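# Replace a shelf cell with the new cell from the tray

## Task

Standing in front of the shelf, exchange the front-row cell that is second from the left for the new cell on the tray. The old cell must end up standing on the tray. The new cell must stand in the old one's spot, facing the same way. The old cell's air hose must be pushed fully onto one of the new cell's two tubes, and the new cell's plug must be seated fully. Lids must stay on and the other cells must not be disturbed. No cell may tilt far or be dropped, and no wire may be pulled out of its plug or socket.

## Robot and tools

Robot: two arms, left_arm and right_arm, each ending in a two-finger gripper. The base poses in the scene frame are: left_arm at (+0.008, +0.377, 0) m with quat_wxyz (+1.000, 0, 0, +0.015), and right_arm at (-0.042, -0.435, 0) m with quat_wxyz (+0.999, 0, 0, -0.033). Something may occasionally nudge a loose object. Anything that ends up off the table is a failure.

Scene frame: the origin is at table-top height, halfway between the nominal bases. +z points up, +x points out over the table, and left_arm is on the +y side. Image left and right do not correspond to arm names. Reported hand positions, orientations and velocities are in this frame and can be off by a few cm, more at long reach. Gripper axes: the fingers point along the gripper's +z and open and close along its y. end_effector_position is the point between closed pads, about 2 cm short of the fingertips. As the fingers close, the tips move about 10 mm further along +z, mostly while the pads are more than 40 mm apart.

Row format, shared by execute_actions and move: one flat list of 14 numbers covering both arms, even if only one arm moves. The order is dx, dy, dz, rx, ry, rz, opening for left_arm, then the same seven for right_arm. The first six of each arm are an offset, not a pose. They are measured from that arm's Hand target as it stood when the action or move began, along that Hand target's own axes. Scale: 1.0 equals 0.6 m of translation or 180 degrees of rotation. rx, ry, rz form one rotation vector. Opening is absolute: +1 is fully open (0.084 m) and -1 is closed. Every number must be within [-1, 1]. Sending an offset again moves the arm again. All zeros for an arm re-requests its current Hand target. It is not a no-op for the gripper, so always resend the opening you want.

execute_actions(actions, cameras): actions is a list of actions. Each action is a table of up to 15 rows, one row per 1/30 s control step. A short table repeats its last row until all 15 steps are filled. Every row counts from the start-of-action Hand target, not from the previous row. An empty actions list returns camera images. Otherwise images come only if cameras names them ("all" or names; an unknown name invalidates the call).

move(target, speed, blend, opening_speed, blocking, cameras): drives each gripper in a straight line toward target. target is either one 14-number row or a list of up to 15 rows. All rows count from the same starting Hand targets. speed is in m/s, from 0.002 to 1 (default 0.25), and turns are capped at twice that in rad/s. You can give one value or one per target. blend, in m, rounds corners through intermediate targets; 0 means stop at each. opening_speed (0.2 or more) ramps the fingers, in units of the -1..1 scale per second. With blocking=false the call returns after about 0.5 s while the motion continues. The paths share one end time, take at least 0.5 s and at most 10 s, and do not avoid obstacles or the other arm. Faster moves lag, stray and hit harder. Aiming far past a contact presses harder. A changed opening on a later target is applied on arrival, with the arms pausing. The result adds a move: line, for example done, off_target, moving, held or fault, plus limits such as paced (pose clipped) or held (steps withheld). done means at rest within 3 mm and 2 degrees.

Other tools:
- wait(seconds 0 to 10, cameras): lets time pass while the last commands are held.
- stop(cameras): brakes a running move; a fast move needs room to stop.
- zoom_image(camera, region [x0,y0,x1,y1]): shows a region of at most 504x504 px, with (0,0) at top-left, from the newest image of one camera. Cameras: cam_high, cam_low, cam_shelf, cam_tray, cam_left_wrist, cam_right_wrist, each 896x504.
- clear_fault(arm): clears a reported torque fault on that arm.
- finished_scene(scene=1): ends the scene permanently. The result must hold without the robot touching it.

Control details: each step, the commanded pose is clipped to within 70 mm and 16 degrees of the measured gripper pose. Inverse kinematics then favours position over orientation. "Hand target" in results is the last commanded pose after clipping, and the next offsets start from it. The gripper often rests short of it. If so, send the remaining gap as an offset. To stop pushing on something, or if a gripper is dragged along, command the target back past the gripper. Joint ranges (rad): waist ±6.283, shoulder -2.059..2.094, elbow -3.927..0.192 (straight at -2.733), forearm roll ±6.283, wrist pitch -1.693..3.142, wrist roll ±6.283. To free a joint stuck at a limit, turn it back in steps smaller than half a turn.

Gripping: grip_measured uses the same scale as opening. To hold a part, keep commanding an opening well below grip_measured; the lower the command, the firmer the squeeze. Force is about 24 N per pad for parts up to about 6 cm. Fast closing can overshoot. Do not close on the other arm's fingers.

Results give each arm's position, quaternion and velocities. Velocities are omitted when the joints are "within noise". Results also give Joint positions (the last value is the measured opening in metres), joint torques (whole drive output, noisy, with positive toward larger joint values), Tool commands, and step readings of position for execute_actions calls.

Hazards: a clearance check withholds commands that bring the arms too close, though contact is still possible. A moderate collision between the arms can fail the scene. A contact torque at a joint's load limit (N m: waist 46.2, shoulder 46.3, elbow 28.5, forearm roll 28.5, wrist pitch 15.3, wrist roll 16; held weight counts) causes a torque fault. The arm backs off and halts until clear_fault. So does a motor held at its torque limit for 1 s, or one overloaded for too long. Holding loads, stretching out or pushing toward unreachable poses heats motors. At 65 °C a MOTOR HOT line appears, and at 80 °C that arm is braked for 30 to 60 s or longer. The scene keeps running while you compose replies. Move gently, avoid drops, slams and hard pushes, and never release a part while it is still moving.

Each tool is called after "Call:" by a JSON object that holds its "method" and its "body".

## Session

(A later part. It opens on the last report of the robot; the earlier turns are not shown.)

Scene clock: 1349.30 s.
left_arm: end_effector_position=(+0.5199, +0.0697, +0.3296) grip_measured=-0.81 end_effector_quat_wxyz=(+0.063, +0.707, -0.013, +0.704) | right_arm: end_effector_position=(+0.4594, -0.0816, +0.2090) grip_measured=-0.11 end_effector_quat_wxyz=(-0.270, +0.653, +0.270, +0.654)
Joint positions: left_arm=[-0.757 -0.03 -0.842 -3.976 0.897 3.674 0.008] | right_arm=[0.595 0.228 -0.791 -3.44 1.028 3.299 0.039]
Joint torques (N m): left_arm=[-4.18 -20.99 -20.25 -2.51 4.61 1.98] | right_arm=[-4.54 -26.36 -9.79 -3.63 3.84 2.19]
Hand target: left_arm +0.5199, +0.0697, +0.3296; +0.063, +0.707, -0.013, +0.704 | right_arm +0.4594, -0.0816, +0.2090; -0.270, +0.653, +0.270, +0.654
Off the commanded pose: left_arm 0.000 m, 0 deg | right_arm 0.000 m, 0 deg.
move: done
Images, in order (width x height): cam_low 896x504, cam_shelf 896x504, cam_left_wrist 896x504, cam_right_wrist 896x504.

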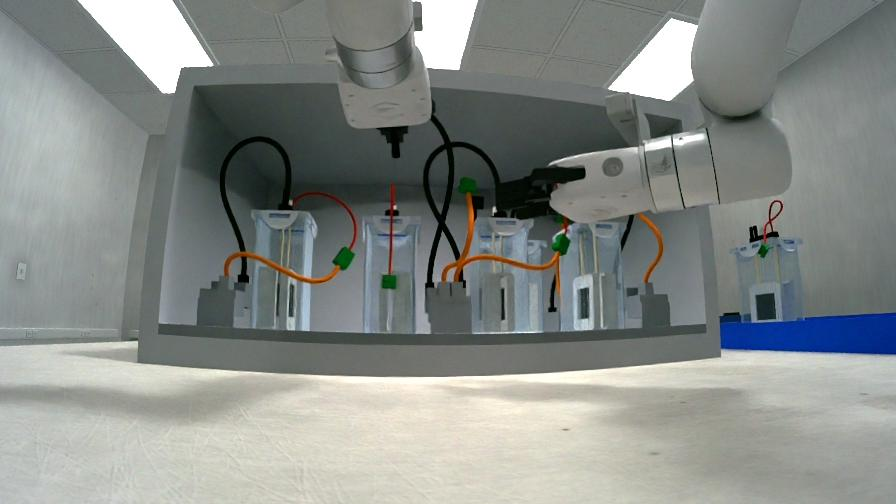

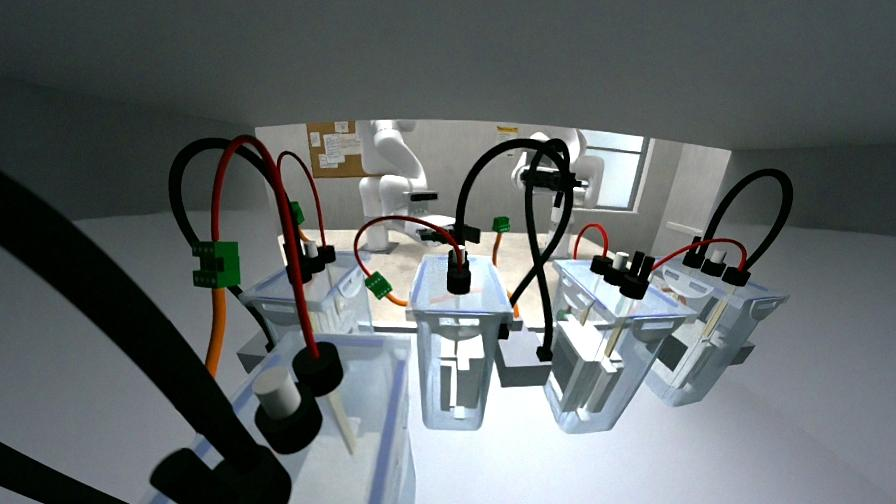

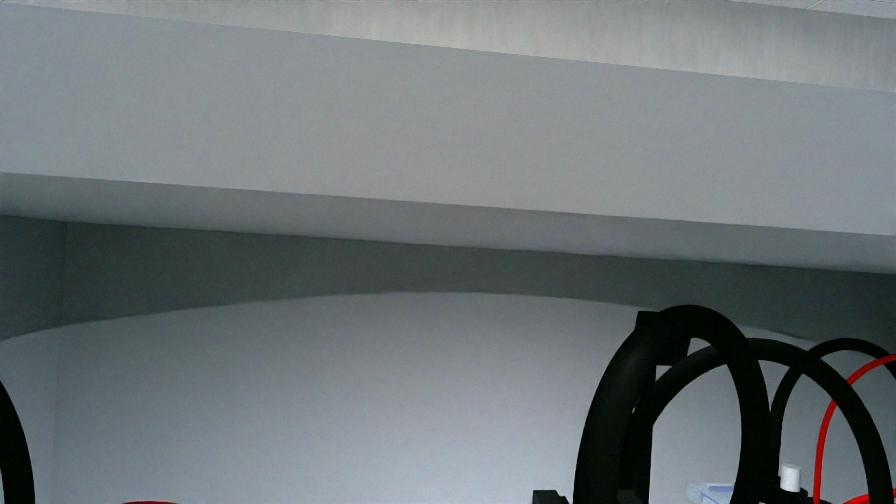

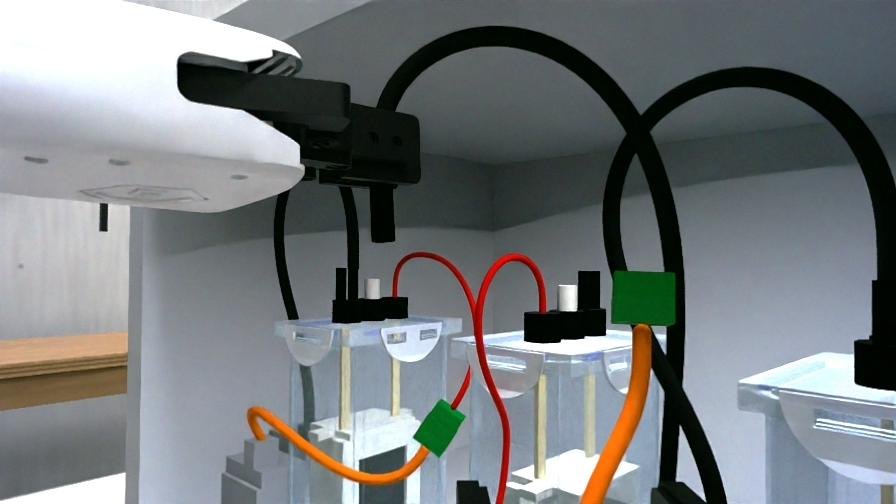

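Call:
{"method": "move", "body": {"target": [-0.0065,-0.0242,0.1987,0,0.0333,0,-1,0,0,0,0,0,0,-0.1], "speed": 0.1, "cameras": ["cam_right_wrist","cam_left_wrist","cam_low","cam_shelf"]}}

Call:
{"method": "zoom_image", "body": {"camera": "cam_shelf", "region": [500, 110, 700, 310]}}

Call:
{"method": "zoom_image", "body": {"camera": "cam_low", "region": [320, 100, 520, 300]}}

Scene clock: 1377.03 s.
left_arm: end_effector_position=(+0.6400, +0.0709, +0.3248) grip_measured=-0.81 end_effector_quat_wxyz=(+0.064, +0.669, -0.010, +0.740) | right_arm: end_effector_position=(+0.4594, -0.0816, +0.2090) grip_measured=-0.11 end_effector_quat_wxyz=(-0.270, +0.653, +0.270, +0.654)
Joint positions: left_arm=[-0.605 0.31 -1.199 -3.759 0.9 3.539 0.008] | right_arm=[0.595 0.228 -0.791 -3.44 1.028 3.299 0.039]
Joint torques (N m): left_arm=[4.74 -31.53 -20.47 3.32 0.27 -2.01] | right_arm=[-4.68 -26.25 -9.89 -3.53 3.55 2.15]
Hand target: left_arm +0.6400, +0.0709, +0.3248; +0.064, +0.669, -0.010, +0.740 | right_arm +0.4594, -0.0816, +0.2090; -0.270, +0.653, +0.270, +0.654
Off the commanded pose: left_arm 0.000 m, 0 deg | right_arm 0.000 m, 0 deg.
move: done
Images, in order (width x height): cam_low 896x504, cam_shelf 896x504, cam_left_wrist 896x504, cam_right_wrist 896x504.

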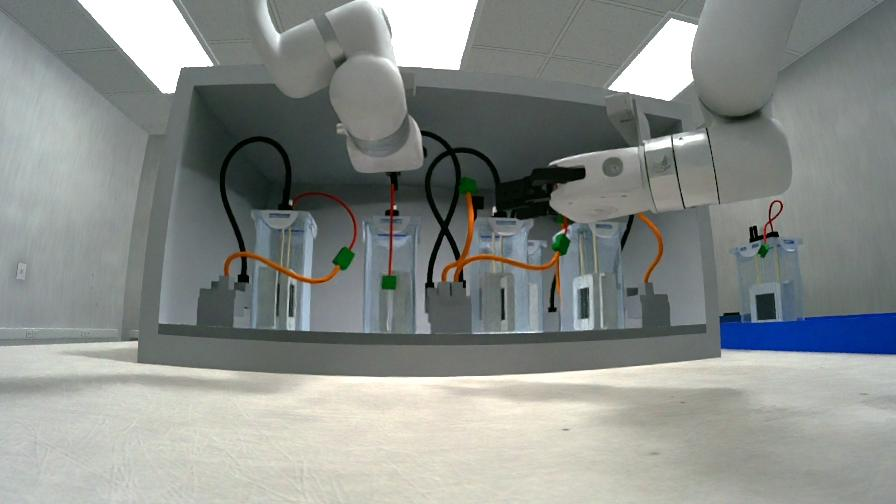

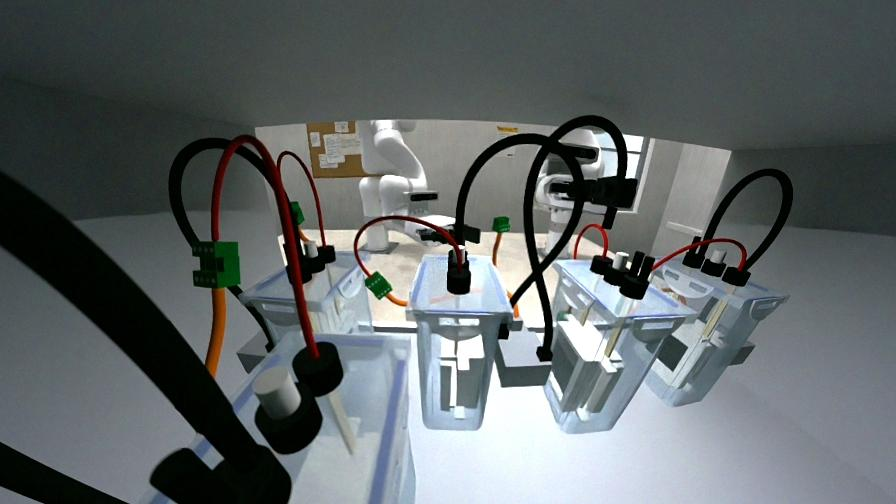

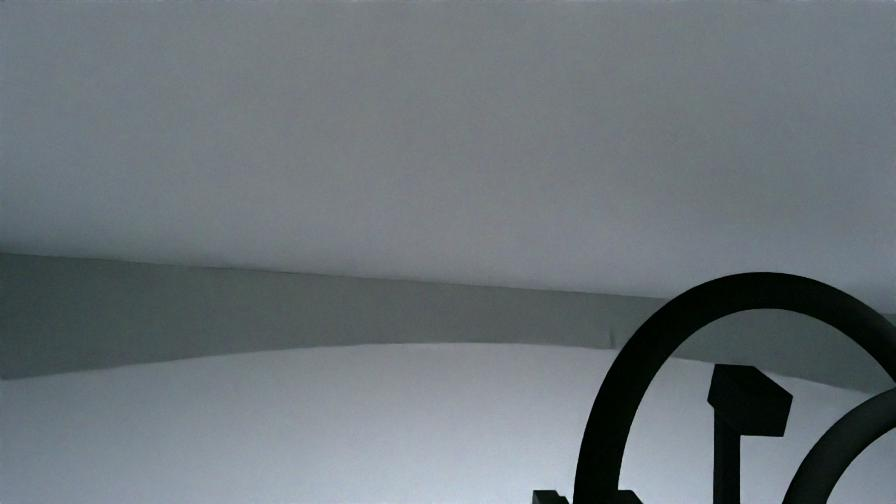

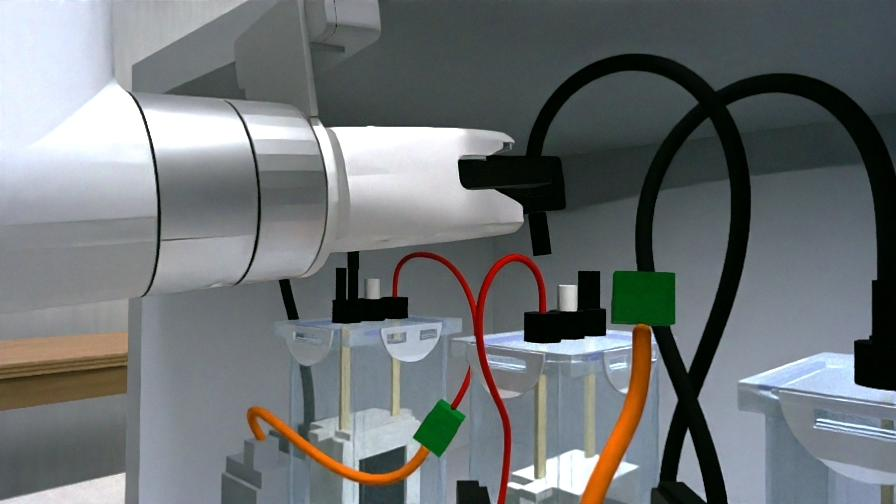

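Scaled by 2.520 from the camera's 896x504 image, which has a finer 1280x720 frame.

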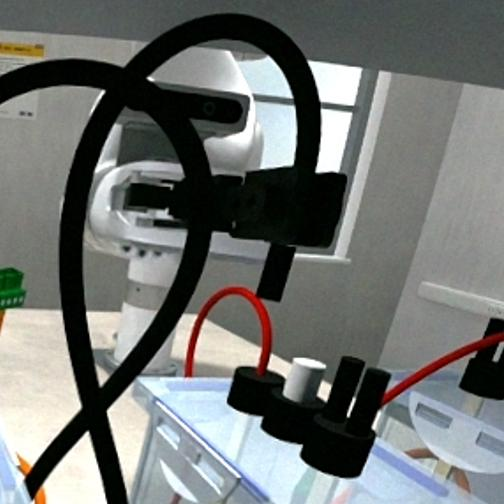

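Scaled by 2.520 from the camera's 896x504 image, which has a finer 1280x720 frame.

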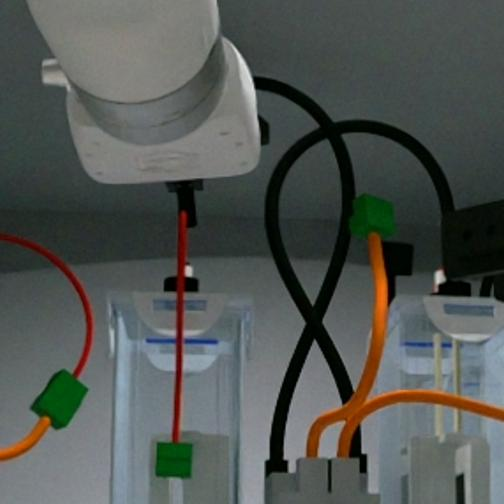

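Call:
{"method": "move", "body": {"target": [0,0,0,0,-0.0222,0.0556,-1,0,0,0,0,0,0,-0.1], "speed": 0.1, "cameras": ["cam_right_wrist","cam_low","cam_shelf"]}}

Call:
{"method": "zoom_image", "body": {"camera": "cam_shelf", "region": [500, 110, 700, 310]}}

Call:
{"method": "zoom_image", "body": {"camera": "cam_low", "region": [340, 130, 460, 250]}}

Call:
{"method": "zoom_image", "body": {"camera": "cam_right_wrist", "region": [430, 120, 680, 370]}}

Scene clock: 1384.37 s.
left_arm: end_effector_position=(+0.6400, +0.0709, +0.3248) grip_measured=-0.81 end_effector_quat_wxyz=(-0.001, +0.691, -0.071, +0.719) | right_arm: end_effector_position=(+0.4594, -0.0816, +0.2090) grip_measured=-0.11 end_effector_quat_wxyz=(-0.270, +0.653, +0.270, +0.654)
Joint positions: left_arm=[-0.595 0.292 -1.223 -3.814 0.801 3.769 0.008] | right_arm=[0.595 0.228 -0.791 -3.44 1.028 3.299 0.039]
Joint torques (N m): left_arm=[4.85 -49.18 -20.71 -2.75 0.12 1.91] | right_arm=[-4.26 -26.23 -9.88 -3.43 3.36 2.12]
Hand target: left_arm +0.6400, +0.0709, +0.3248; -0.001, +0.691, -0.071, +0.719 | right_arm +0.4594, -0.0816, +0.2090; -0.270, +0.653, +0.270, +0.654
Off the commanded pose: left_arm 0.000 m, 0 deg | right_arm 0.000 m, 0 deg.
move: done
Images, in order (width x height): cam_low 896x504, cam_shelf 896x504, cam_right_wrist 896x504.

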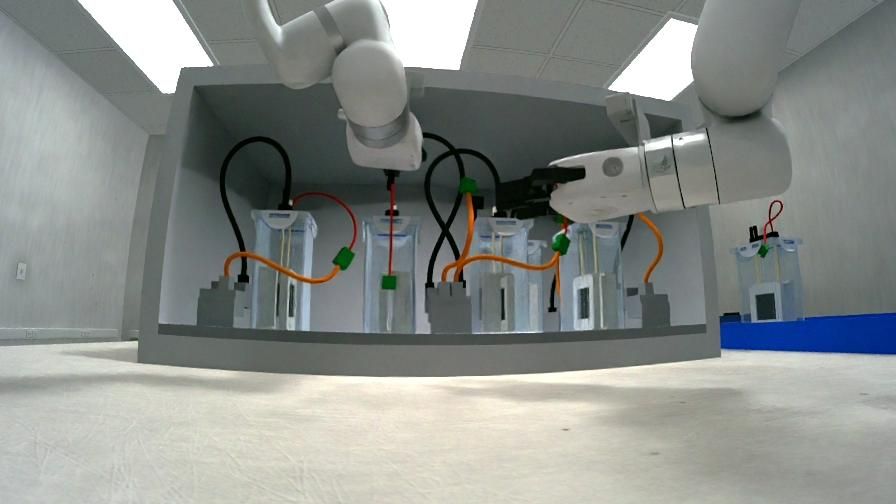

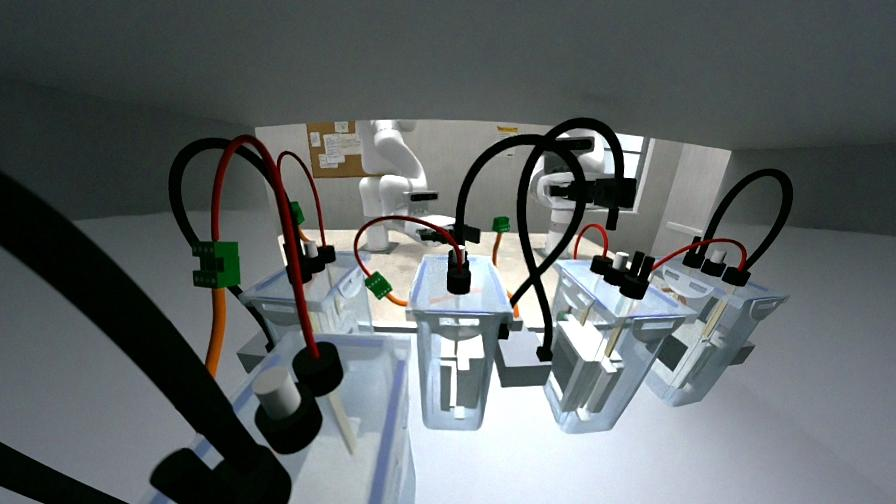

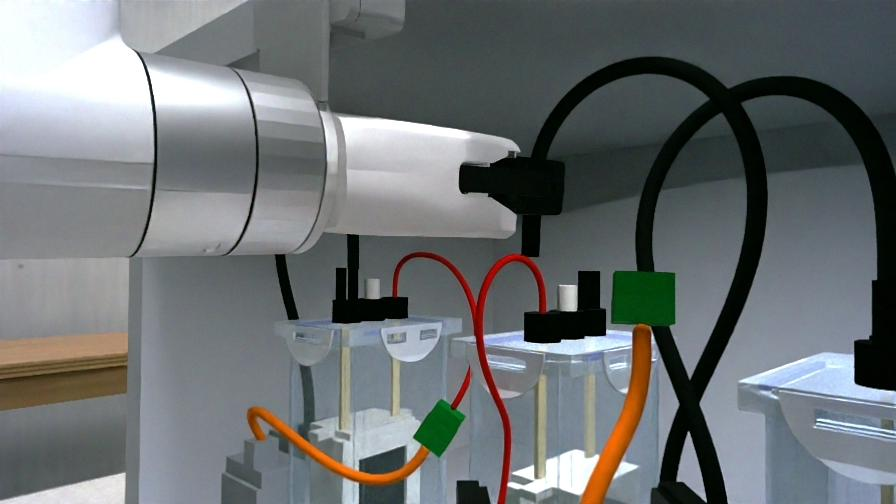

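Scaled by 2.520 from the camera's 896x504 image, which has a finer 1280x720 frame.

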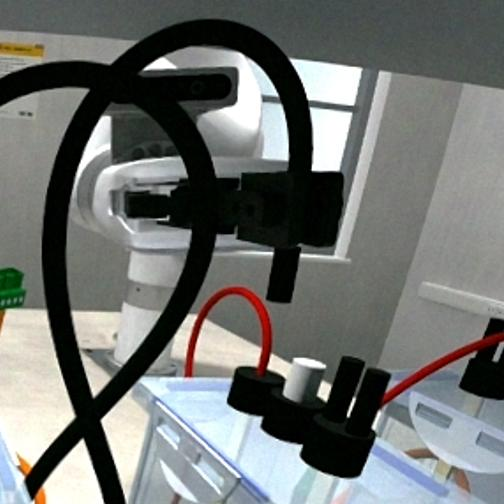

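Scaled by 4.200 from the camera's 896x504 image, which has a finer 1280x720 frame.

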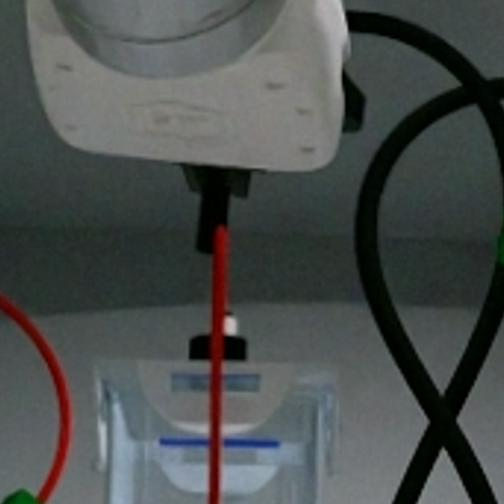

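Scaled by 2.016 from the camera's 896x504 image, which has a finer 1280x720 frame.

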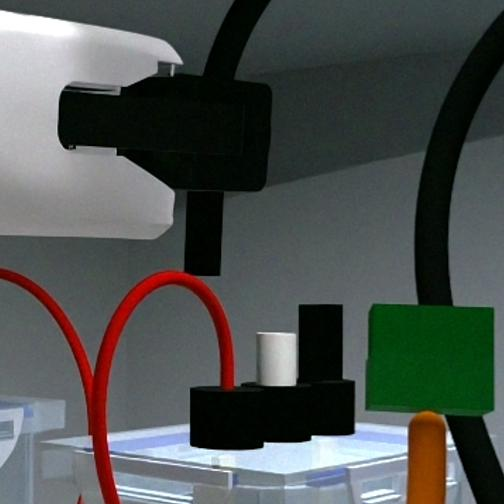

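Call:
{"method": "move", "body": {"target": [-0.0025,-0.0003,0.0718,0,0,-0.0222,-1,0,0,0,0,0,0,-0.1], "speed": 0.07, "cameras": ["cam_right_wrist","cam_low","cam_shelf"]}}

Call:
{"method": "zoom_image", "body": {"camera": "cam_shelf", "region": [540, 150, 700, 310]}}

Call:
{"method": "zoom_image", "body": {"camera": "cam_low", "region": [340, 130, 460, 250]}}

Call:
{"method": "zoom_image", "body": {"camera": "cam_right_wrist", "region": [430, 120, 680, 370]}}

Scene clock: 1407.90 s.
left_arm: end_effector_position=(+0.6829, +0.0669, +0.3248) grip_measured=-0.81 end_effector_quat_wxyz=(+0.024, +0.693, -0.046, +0.719) | right_arm: end_effector_position=(+0.4594, -0.0816, +0.2090) grip_measured=-0.11 end_effector_quat_wxyz=(-0.270, +0.653, +0.270, +0.654)
Joint positions: left_arm=[-0.554 0.417 -1.404 -3.799 0.736 3.711 0.008] | right_arm=[0.595 0.228 -0.791 -3.44 1.028 3.299 0.039]
Joint torques (N m): left_arm=[4.94 -35.4 -21 -0.09 0.14 -1.99] | right_arm=[-4.36 -26.32 -9.91 -3.26 3.15 2.08]
Hand target: left_arm +0.6829, +0.0669, +0.3248; +0.024, +0.693, -0.046, +0.719 | right_arm +0.4594, -0.0816, +0.2090; -0.270, +0.653, +0.270, +0.654
Off the commanded pose: left_arm 0.000 m, 0 deg | right_arm 0.000 m, 0 deg.
move: done
Images, in order (width x height): cam_low 896x504, cam_shelf 896x504, cam_right_wrist 896x504.

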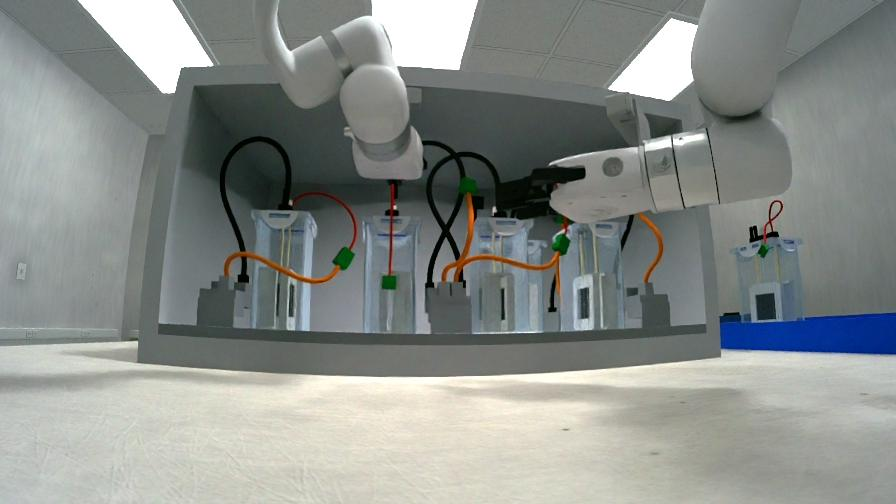

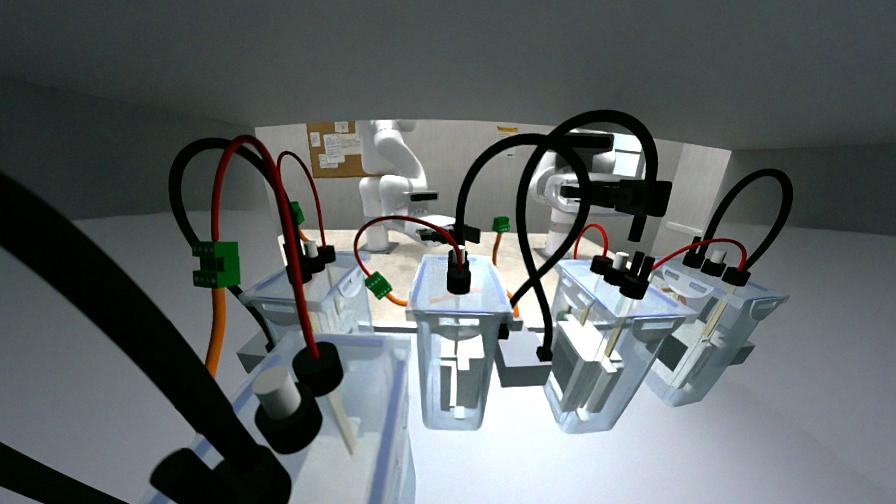

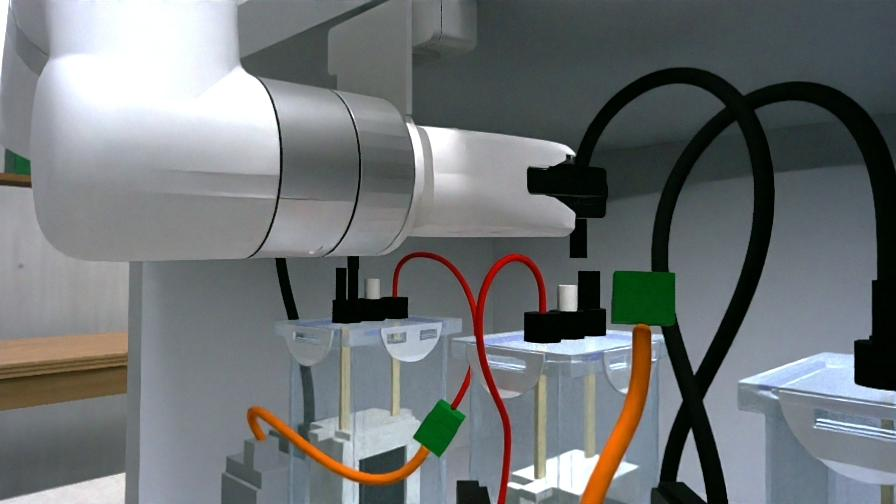

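Scaled by 3.150 from the camera's 896x504 image, which has a finer 1280x720 frame.

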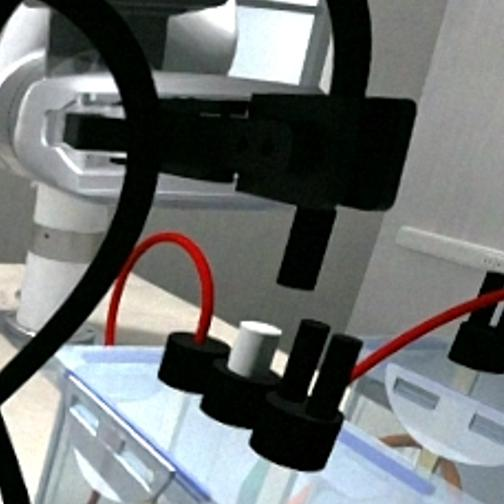

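Scaled by 4.200 from the camera's 896x504 image, which has a finer 1280x720 frame.

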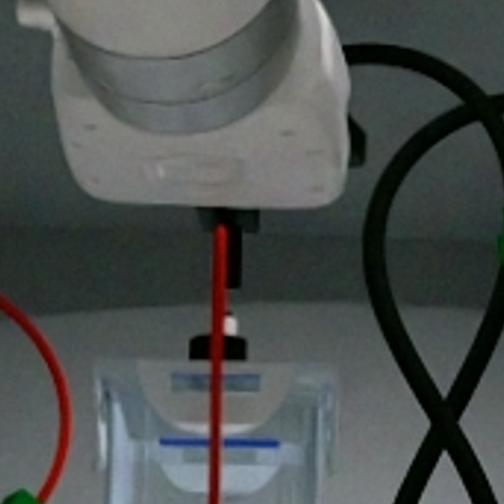

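Scaled by 2.016 from the camera's 896x504 image, which has a finer 1280x720 frame.

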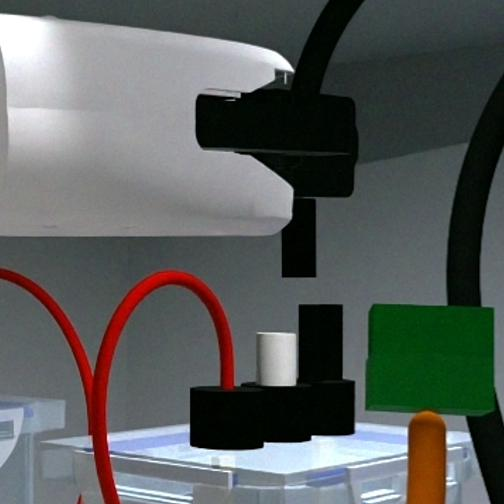

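Call:
{"method": "move", "body": {"target": [-0.007,-0.0007,0.0089,0,0,0,-1,0,0,0,0,0,0,-0.1], "speed": 0.04, "cameras": ["cam_right_wrist","cam_low","cam_shelf"]}}

Call:
{"method": "zoom_image", "body": {"camera": "cam_shelf", "region": [590, 190, 690, 290]}}

Call:
{"method": "zoom_image", "body": {"camera": "cam_low", "region": [360, 160, 440, 240]}}

Call:
{"method": "zoom_image", "body": {"camera": "cam_right_wrist", "region": [510, 190, 660, 340]}}

Scene clock: 1419.47 s.
left_arm: end_effector_position=(+0.6884, +0.0669, +0.3208) grip_measured=-0.81 end_effector_quat_wxyz=(+0.024, +0.693, -0.046, +0.719) | right_arm: end_effector_position=(+0.4594, -0.0816, +0.2090) grip_measured=-0.11 end_effector_quat_wxyz=(-0.270, +0.653, +0.270, +0.654)
Joint positions: left_arm=[-0.549 0.438 -1.424 -3.792 0.734 3.705 0.008] | right_arm=[0.595 0.228 -0.791 -3.44 1.028 3.299 0.039]
Joint torques (N m): left_arm=[4.76 -36.24 -21 3.04 0.14 -2.01] | right_arm=[-4.44 -26.34 -9.78 -3.37 3.06 2.11]
Hand target: left_arm +0.6884, +0.0669, +0.3208; +0.024, +0.693, -0.046, +0.719 | right_arm +0.4594, -0.0816, +0.2090; -0.270, +0.653, +0.270, +0.654
Off the commanded pose: left_arm 0.000 m, 0 deg | right_arm 0.000 m, 0 deg.
move: done
Images, in order (width x height): cam_low 896x504, cam_shelf 896x504, cam_right_wrist 896x504.

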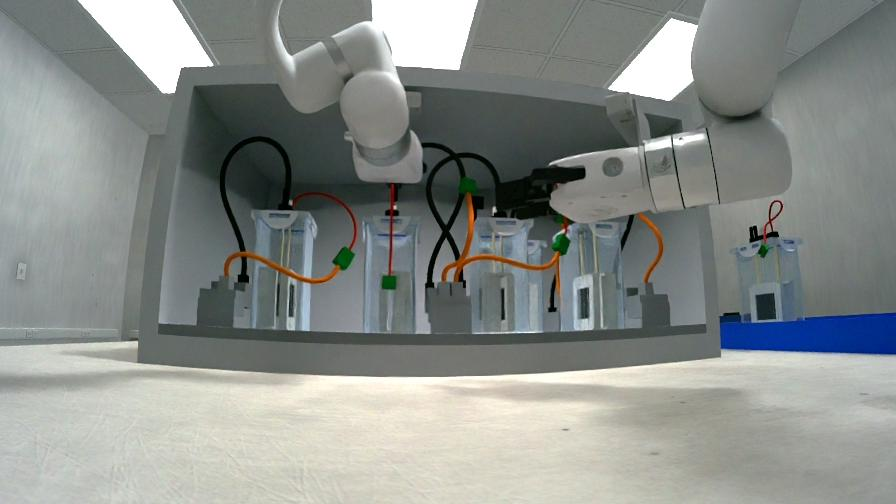

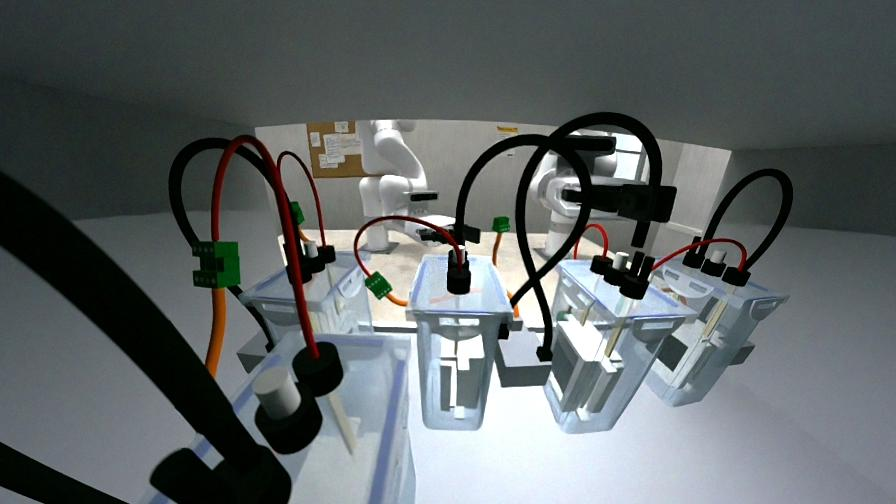

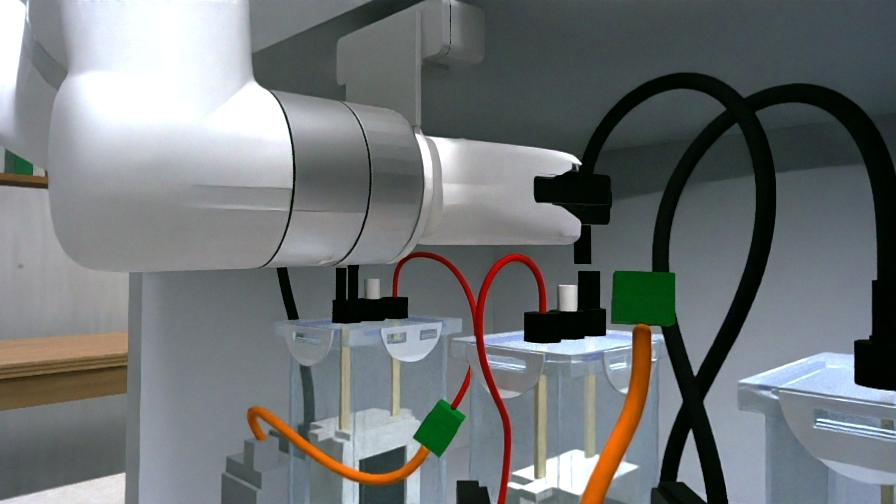

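Scaled by 5.040 from the camera's 896x504 image, which has a finer 1280x720 frame.

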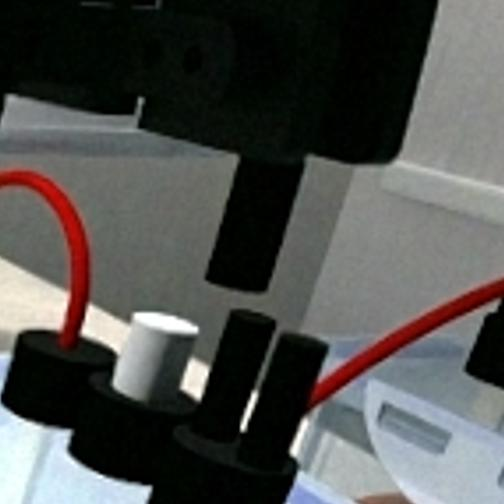

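Scaled by 6.300 from the camera's 896x504 image, which has a finer 1280x720 frame.

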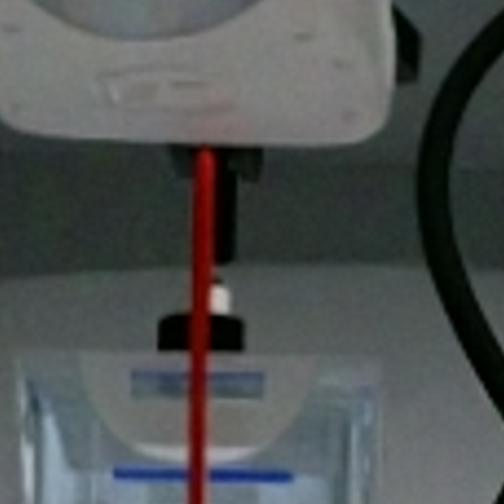

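Scaled by 3.360 from the camera's 896x504 image, which has a finer 1280x720 frame.

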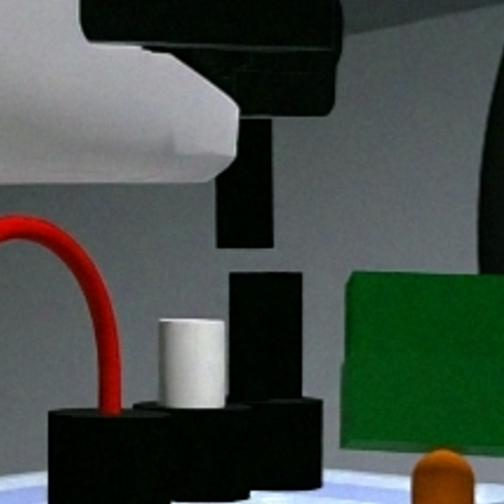

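Call:
{"method": "move", "body": {"target": [-0.006,-0.0016,0.0042,0,0,0,-1,0,0,0,0,0,0,-0.1], "speed": 0.03, "cameras": ["cam_right_wrist","cam_low","cam_shelf"]}}

Call:
{"method": "zoom_image", "body": {"camera": "cam_shelf", "region": [590, 190, 690, 290]}}

Call:
{"method": "zoom_image", "body": {"camera": "cam_low", "region": [360, 160, 440, 240]}}

Call:
{"method": "zoom_image", "body": {"camera": "cam_right_wrist", "region": [510, 190, 660, 340]}}

Scene clock: 1429.40 s.
left_arm: end_effector_position=(+0.6912, +0.0677, +0.3174) grip_measured=-0.81 end_effector_quat_wxyz=(+0.024, +0.693, -0.046, +0.719) | right_arm: end_effector_position=(+0.4594, -0.0816, +0.2090) grip_measured=-0.11 end_effector_quat_wxyz=(-0.270, +0.653, +0.270, +0.654)
Joint positions: left_arm=[-0.546 0.45 -1.432 -3.785 0.736 3.698 0.008] | right_arm=[0.595 0.228 -0.791 -3.44 1.028 3.299 0.039]
Joint torques (N m): left_arm=[4.87 -36.25 -20.91 2.95 4.73 -2.01] | right_arm=[-4.55 -26.13 -9.82 -3.39 2.84 2.09]
Hand target: left_arm +0.6912, +0.0677, +0.3173; +0.024, +0.693, -0.046, +0.719 | right_arm +0.4594, -0.0816, +0.2090; -0.270, +0.653, +0.270, +0.654
Off the commanded pose: left_arm 0.000 m, 0 deg | right_arm 0.000 m, 0 deg.
move: done
Images, in order (width x height): cam_low 896x504, cam_shelf 896x504, cam_right_wrist 896x504.

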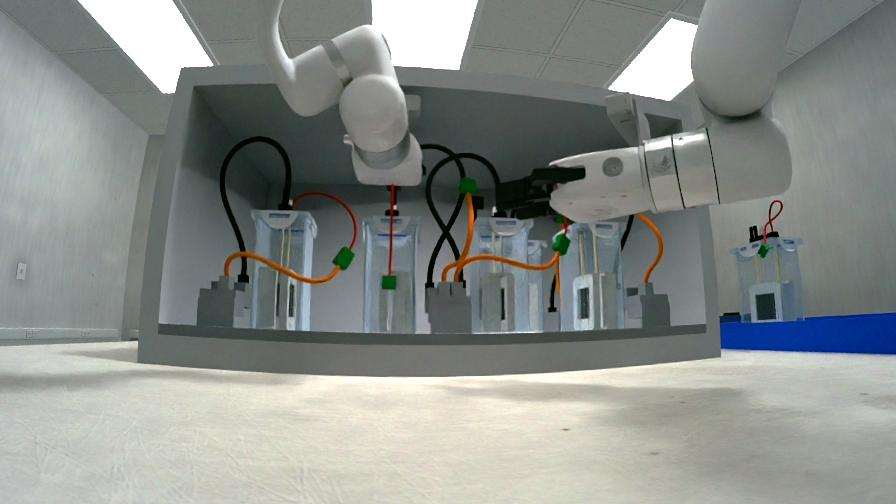

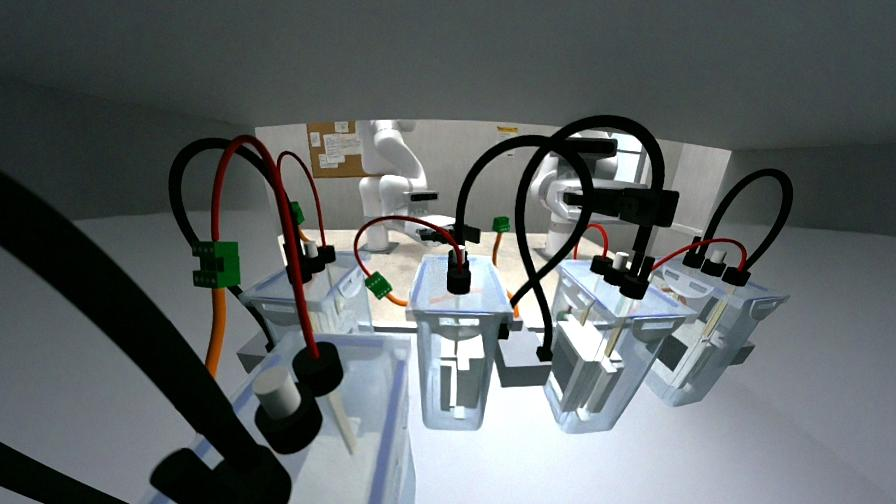

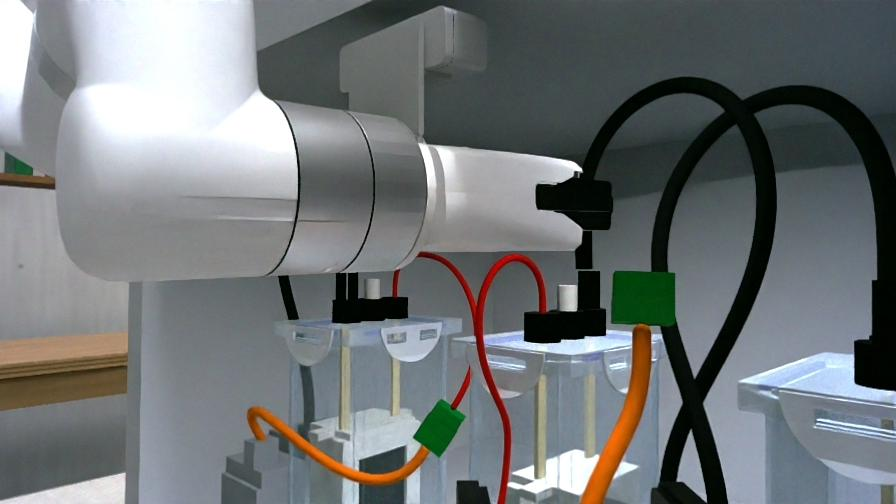

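Scaled by 5.040 from the camera's 896x504 image, which has a finer 1280x720 frame.

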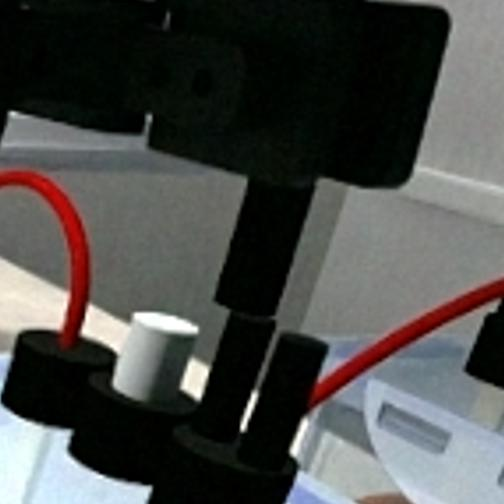

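Scaled by 6.300 from the camera's 896x504 image, which has a finer 1280x720 frame.

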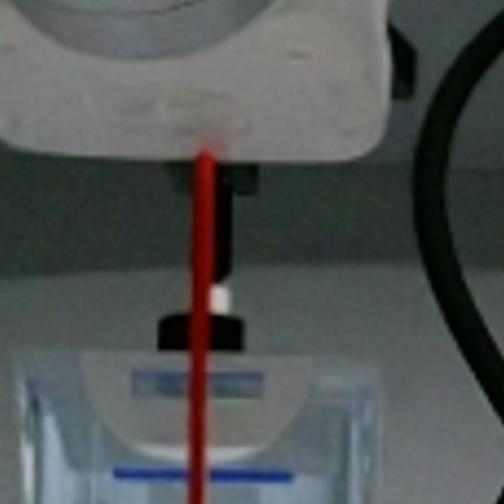

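Scaled by 3.360 from the camera's 896x504 image, which has a finer 1280x720 frame.

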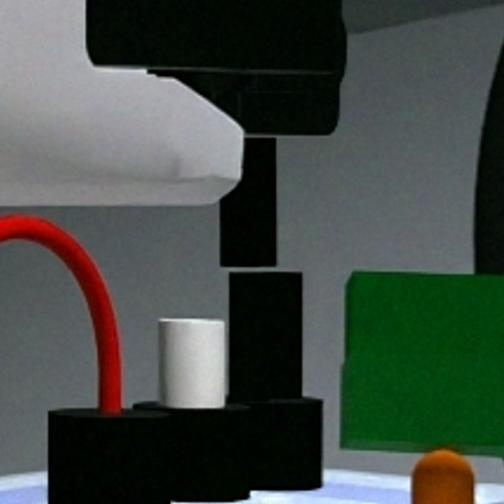

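Call:
{"method": "move", "body": {"target": [-0.0083,-0.0004,0.0012,0,0,0,-1,0,0,0,0,0,0,-0.1], "speed": 0.02, "cameras": ["cam_right_wrist","cam_low","cam_shelf"]}}

Call:
{"method": "zoom_image", "body": {"camera": "cam_shelf", "region": [590, 190, 690, 290]}}

Call:
{"method": "zoom_image", "body": {"camera": "cam_right_wrist", "region": [510, 190, 660, 340]}}

Scene clock: 1437.07 s.
left_arm: end_effector_position=(+0.6921, +0.0681, +0.3125) grip_measured=-0.81 end_effector_quat_wxyz=(+0.024, +0.693, -0.046, +0.719) | right_arm: end_effector_position=(+0.4594, -0.0816, +0.2090) grip_measured=-0.11 end_effector_quat_wxyz=(-0.270, +0.653, +0.270, +0.654)
Joint positions: left_arm=[-0.545 0.458 -1.431 -3.779 0.743 3.69 0.008] | right_arm=[0.595 0.228 -0.791 -3.44 1.028 3.299 0.039]
Joint torques (N m): left_arm=[4.4 -35.47 -12.82 3.18 4.48 -1.92] | right_arm=[-4.17 -26.05 -9.87 -3.13 2.65 2.17]
Hand target: left_arm +0.6921, +0.0681, +0.3124; +0.024, +0.693, -0.046, +0.719 | right_arm +0.4594, -0.0816, +0.2090; -0.270, +0.653, +0.270, +0.654
Off the commanded pose: left_arm 0.000 m, 0 deg | right_arm 0.000 m, 0 deg.
move: done
Images, in order (width x height): cam_low 896x504, cam_shelf 896x504, cam_right_wrist 896x504.

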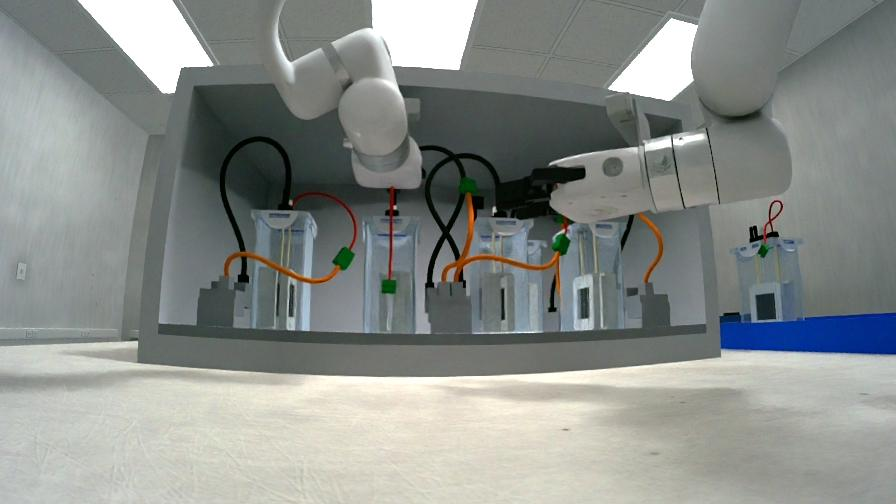

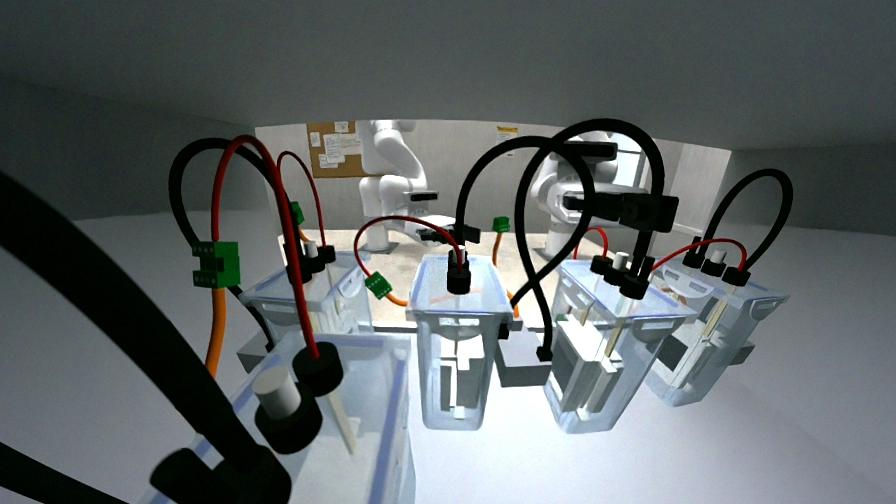

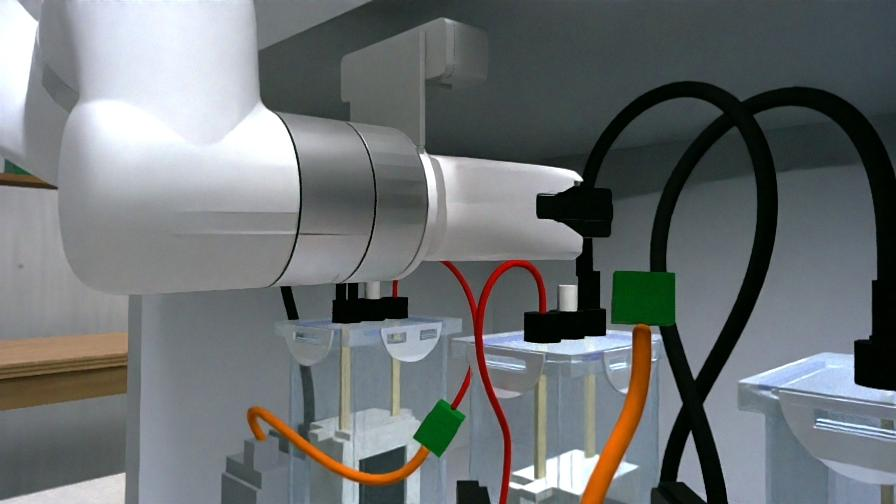

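Scaled by 5.040 from the camera's 896x504 image, which has a finer 1280x720 frame.

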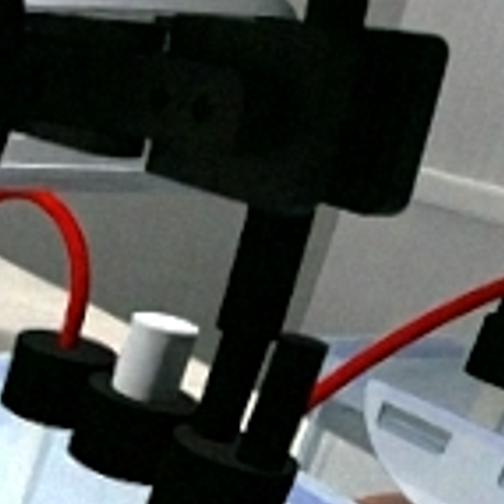

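Scaled by 3.360 from the camera's 896x504 image, which has a finer 1280x720 frame.

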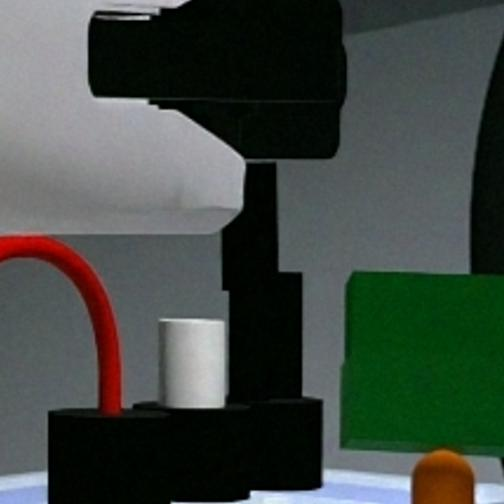

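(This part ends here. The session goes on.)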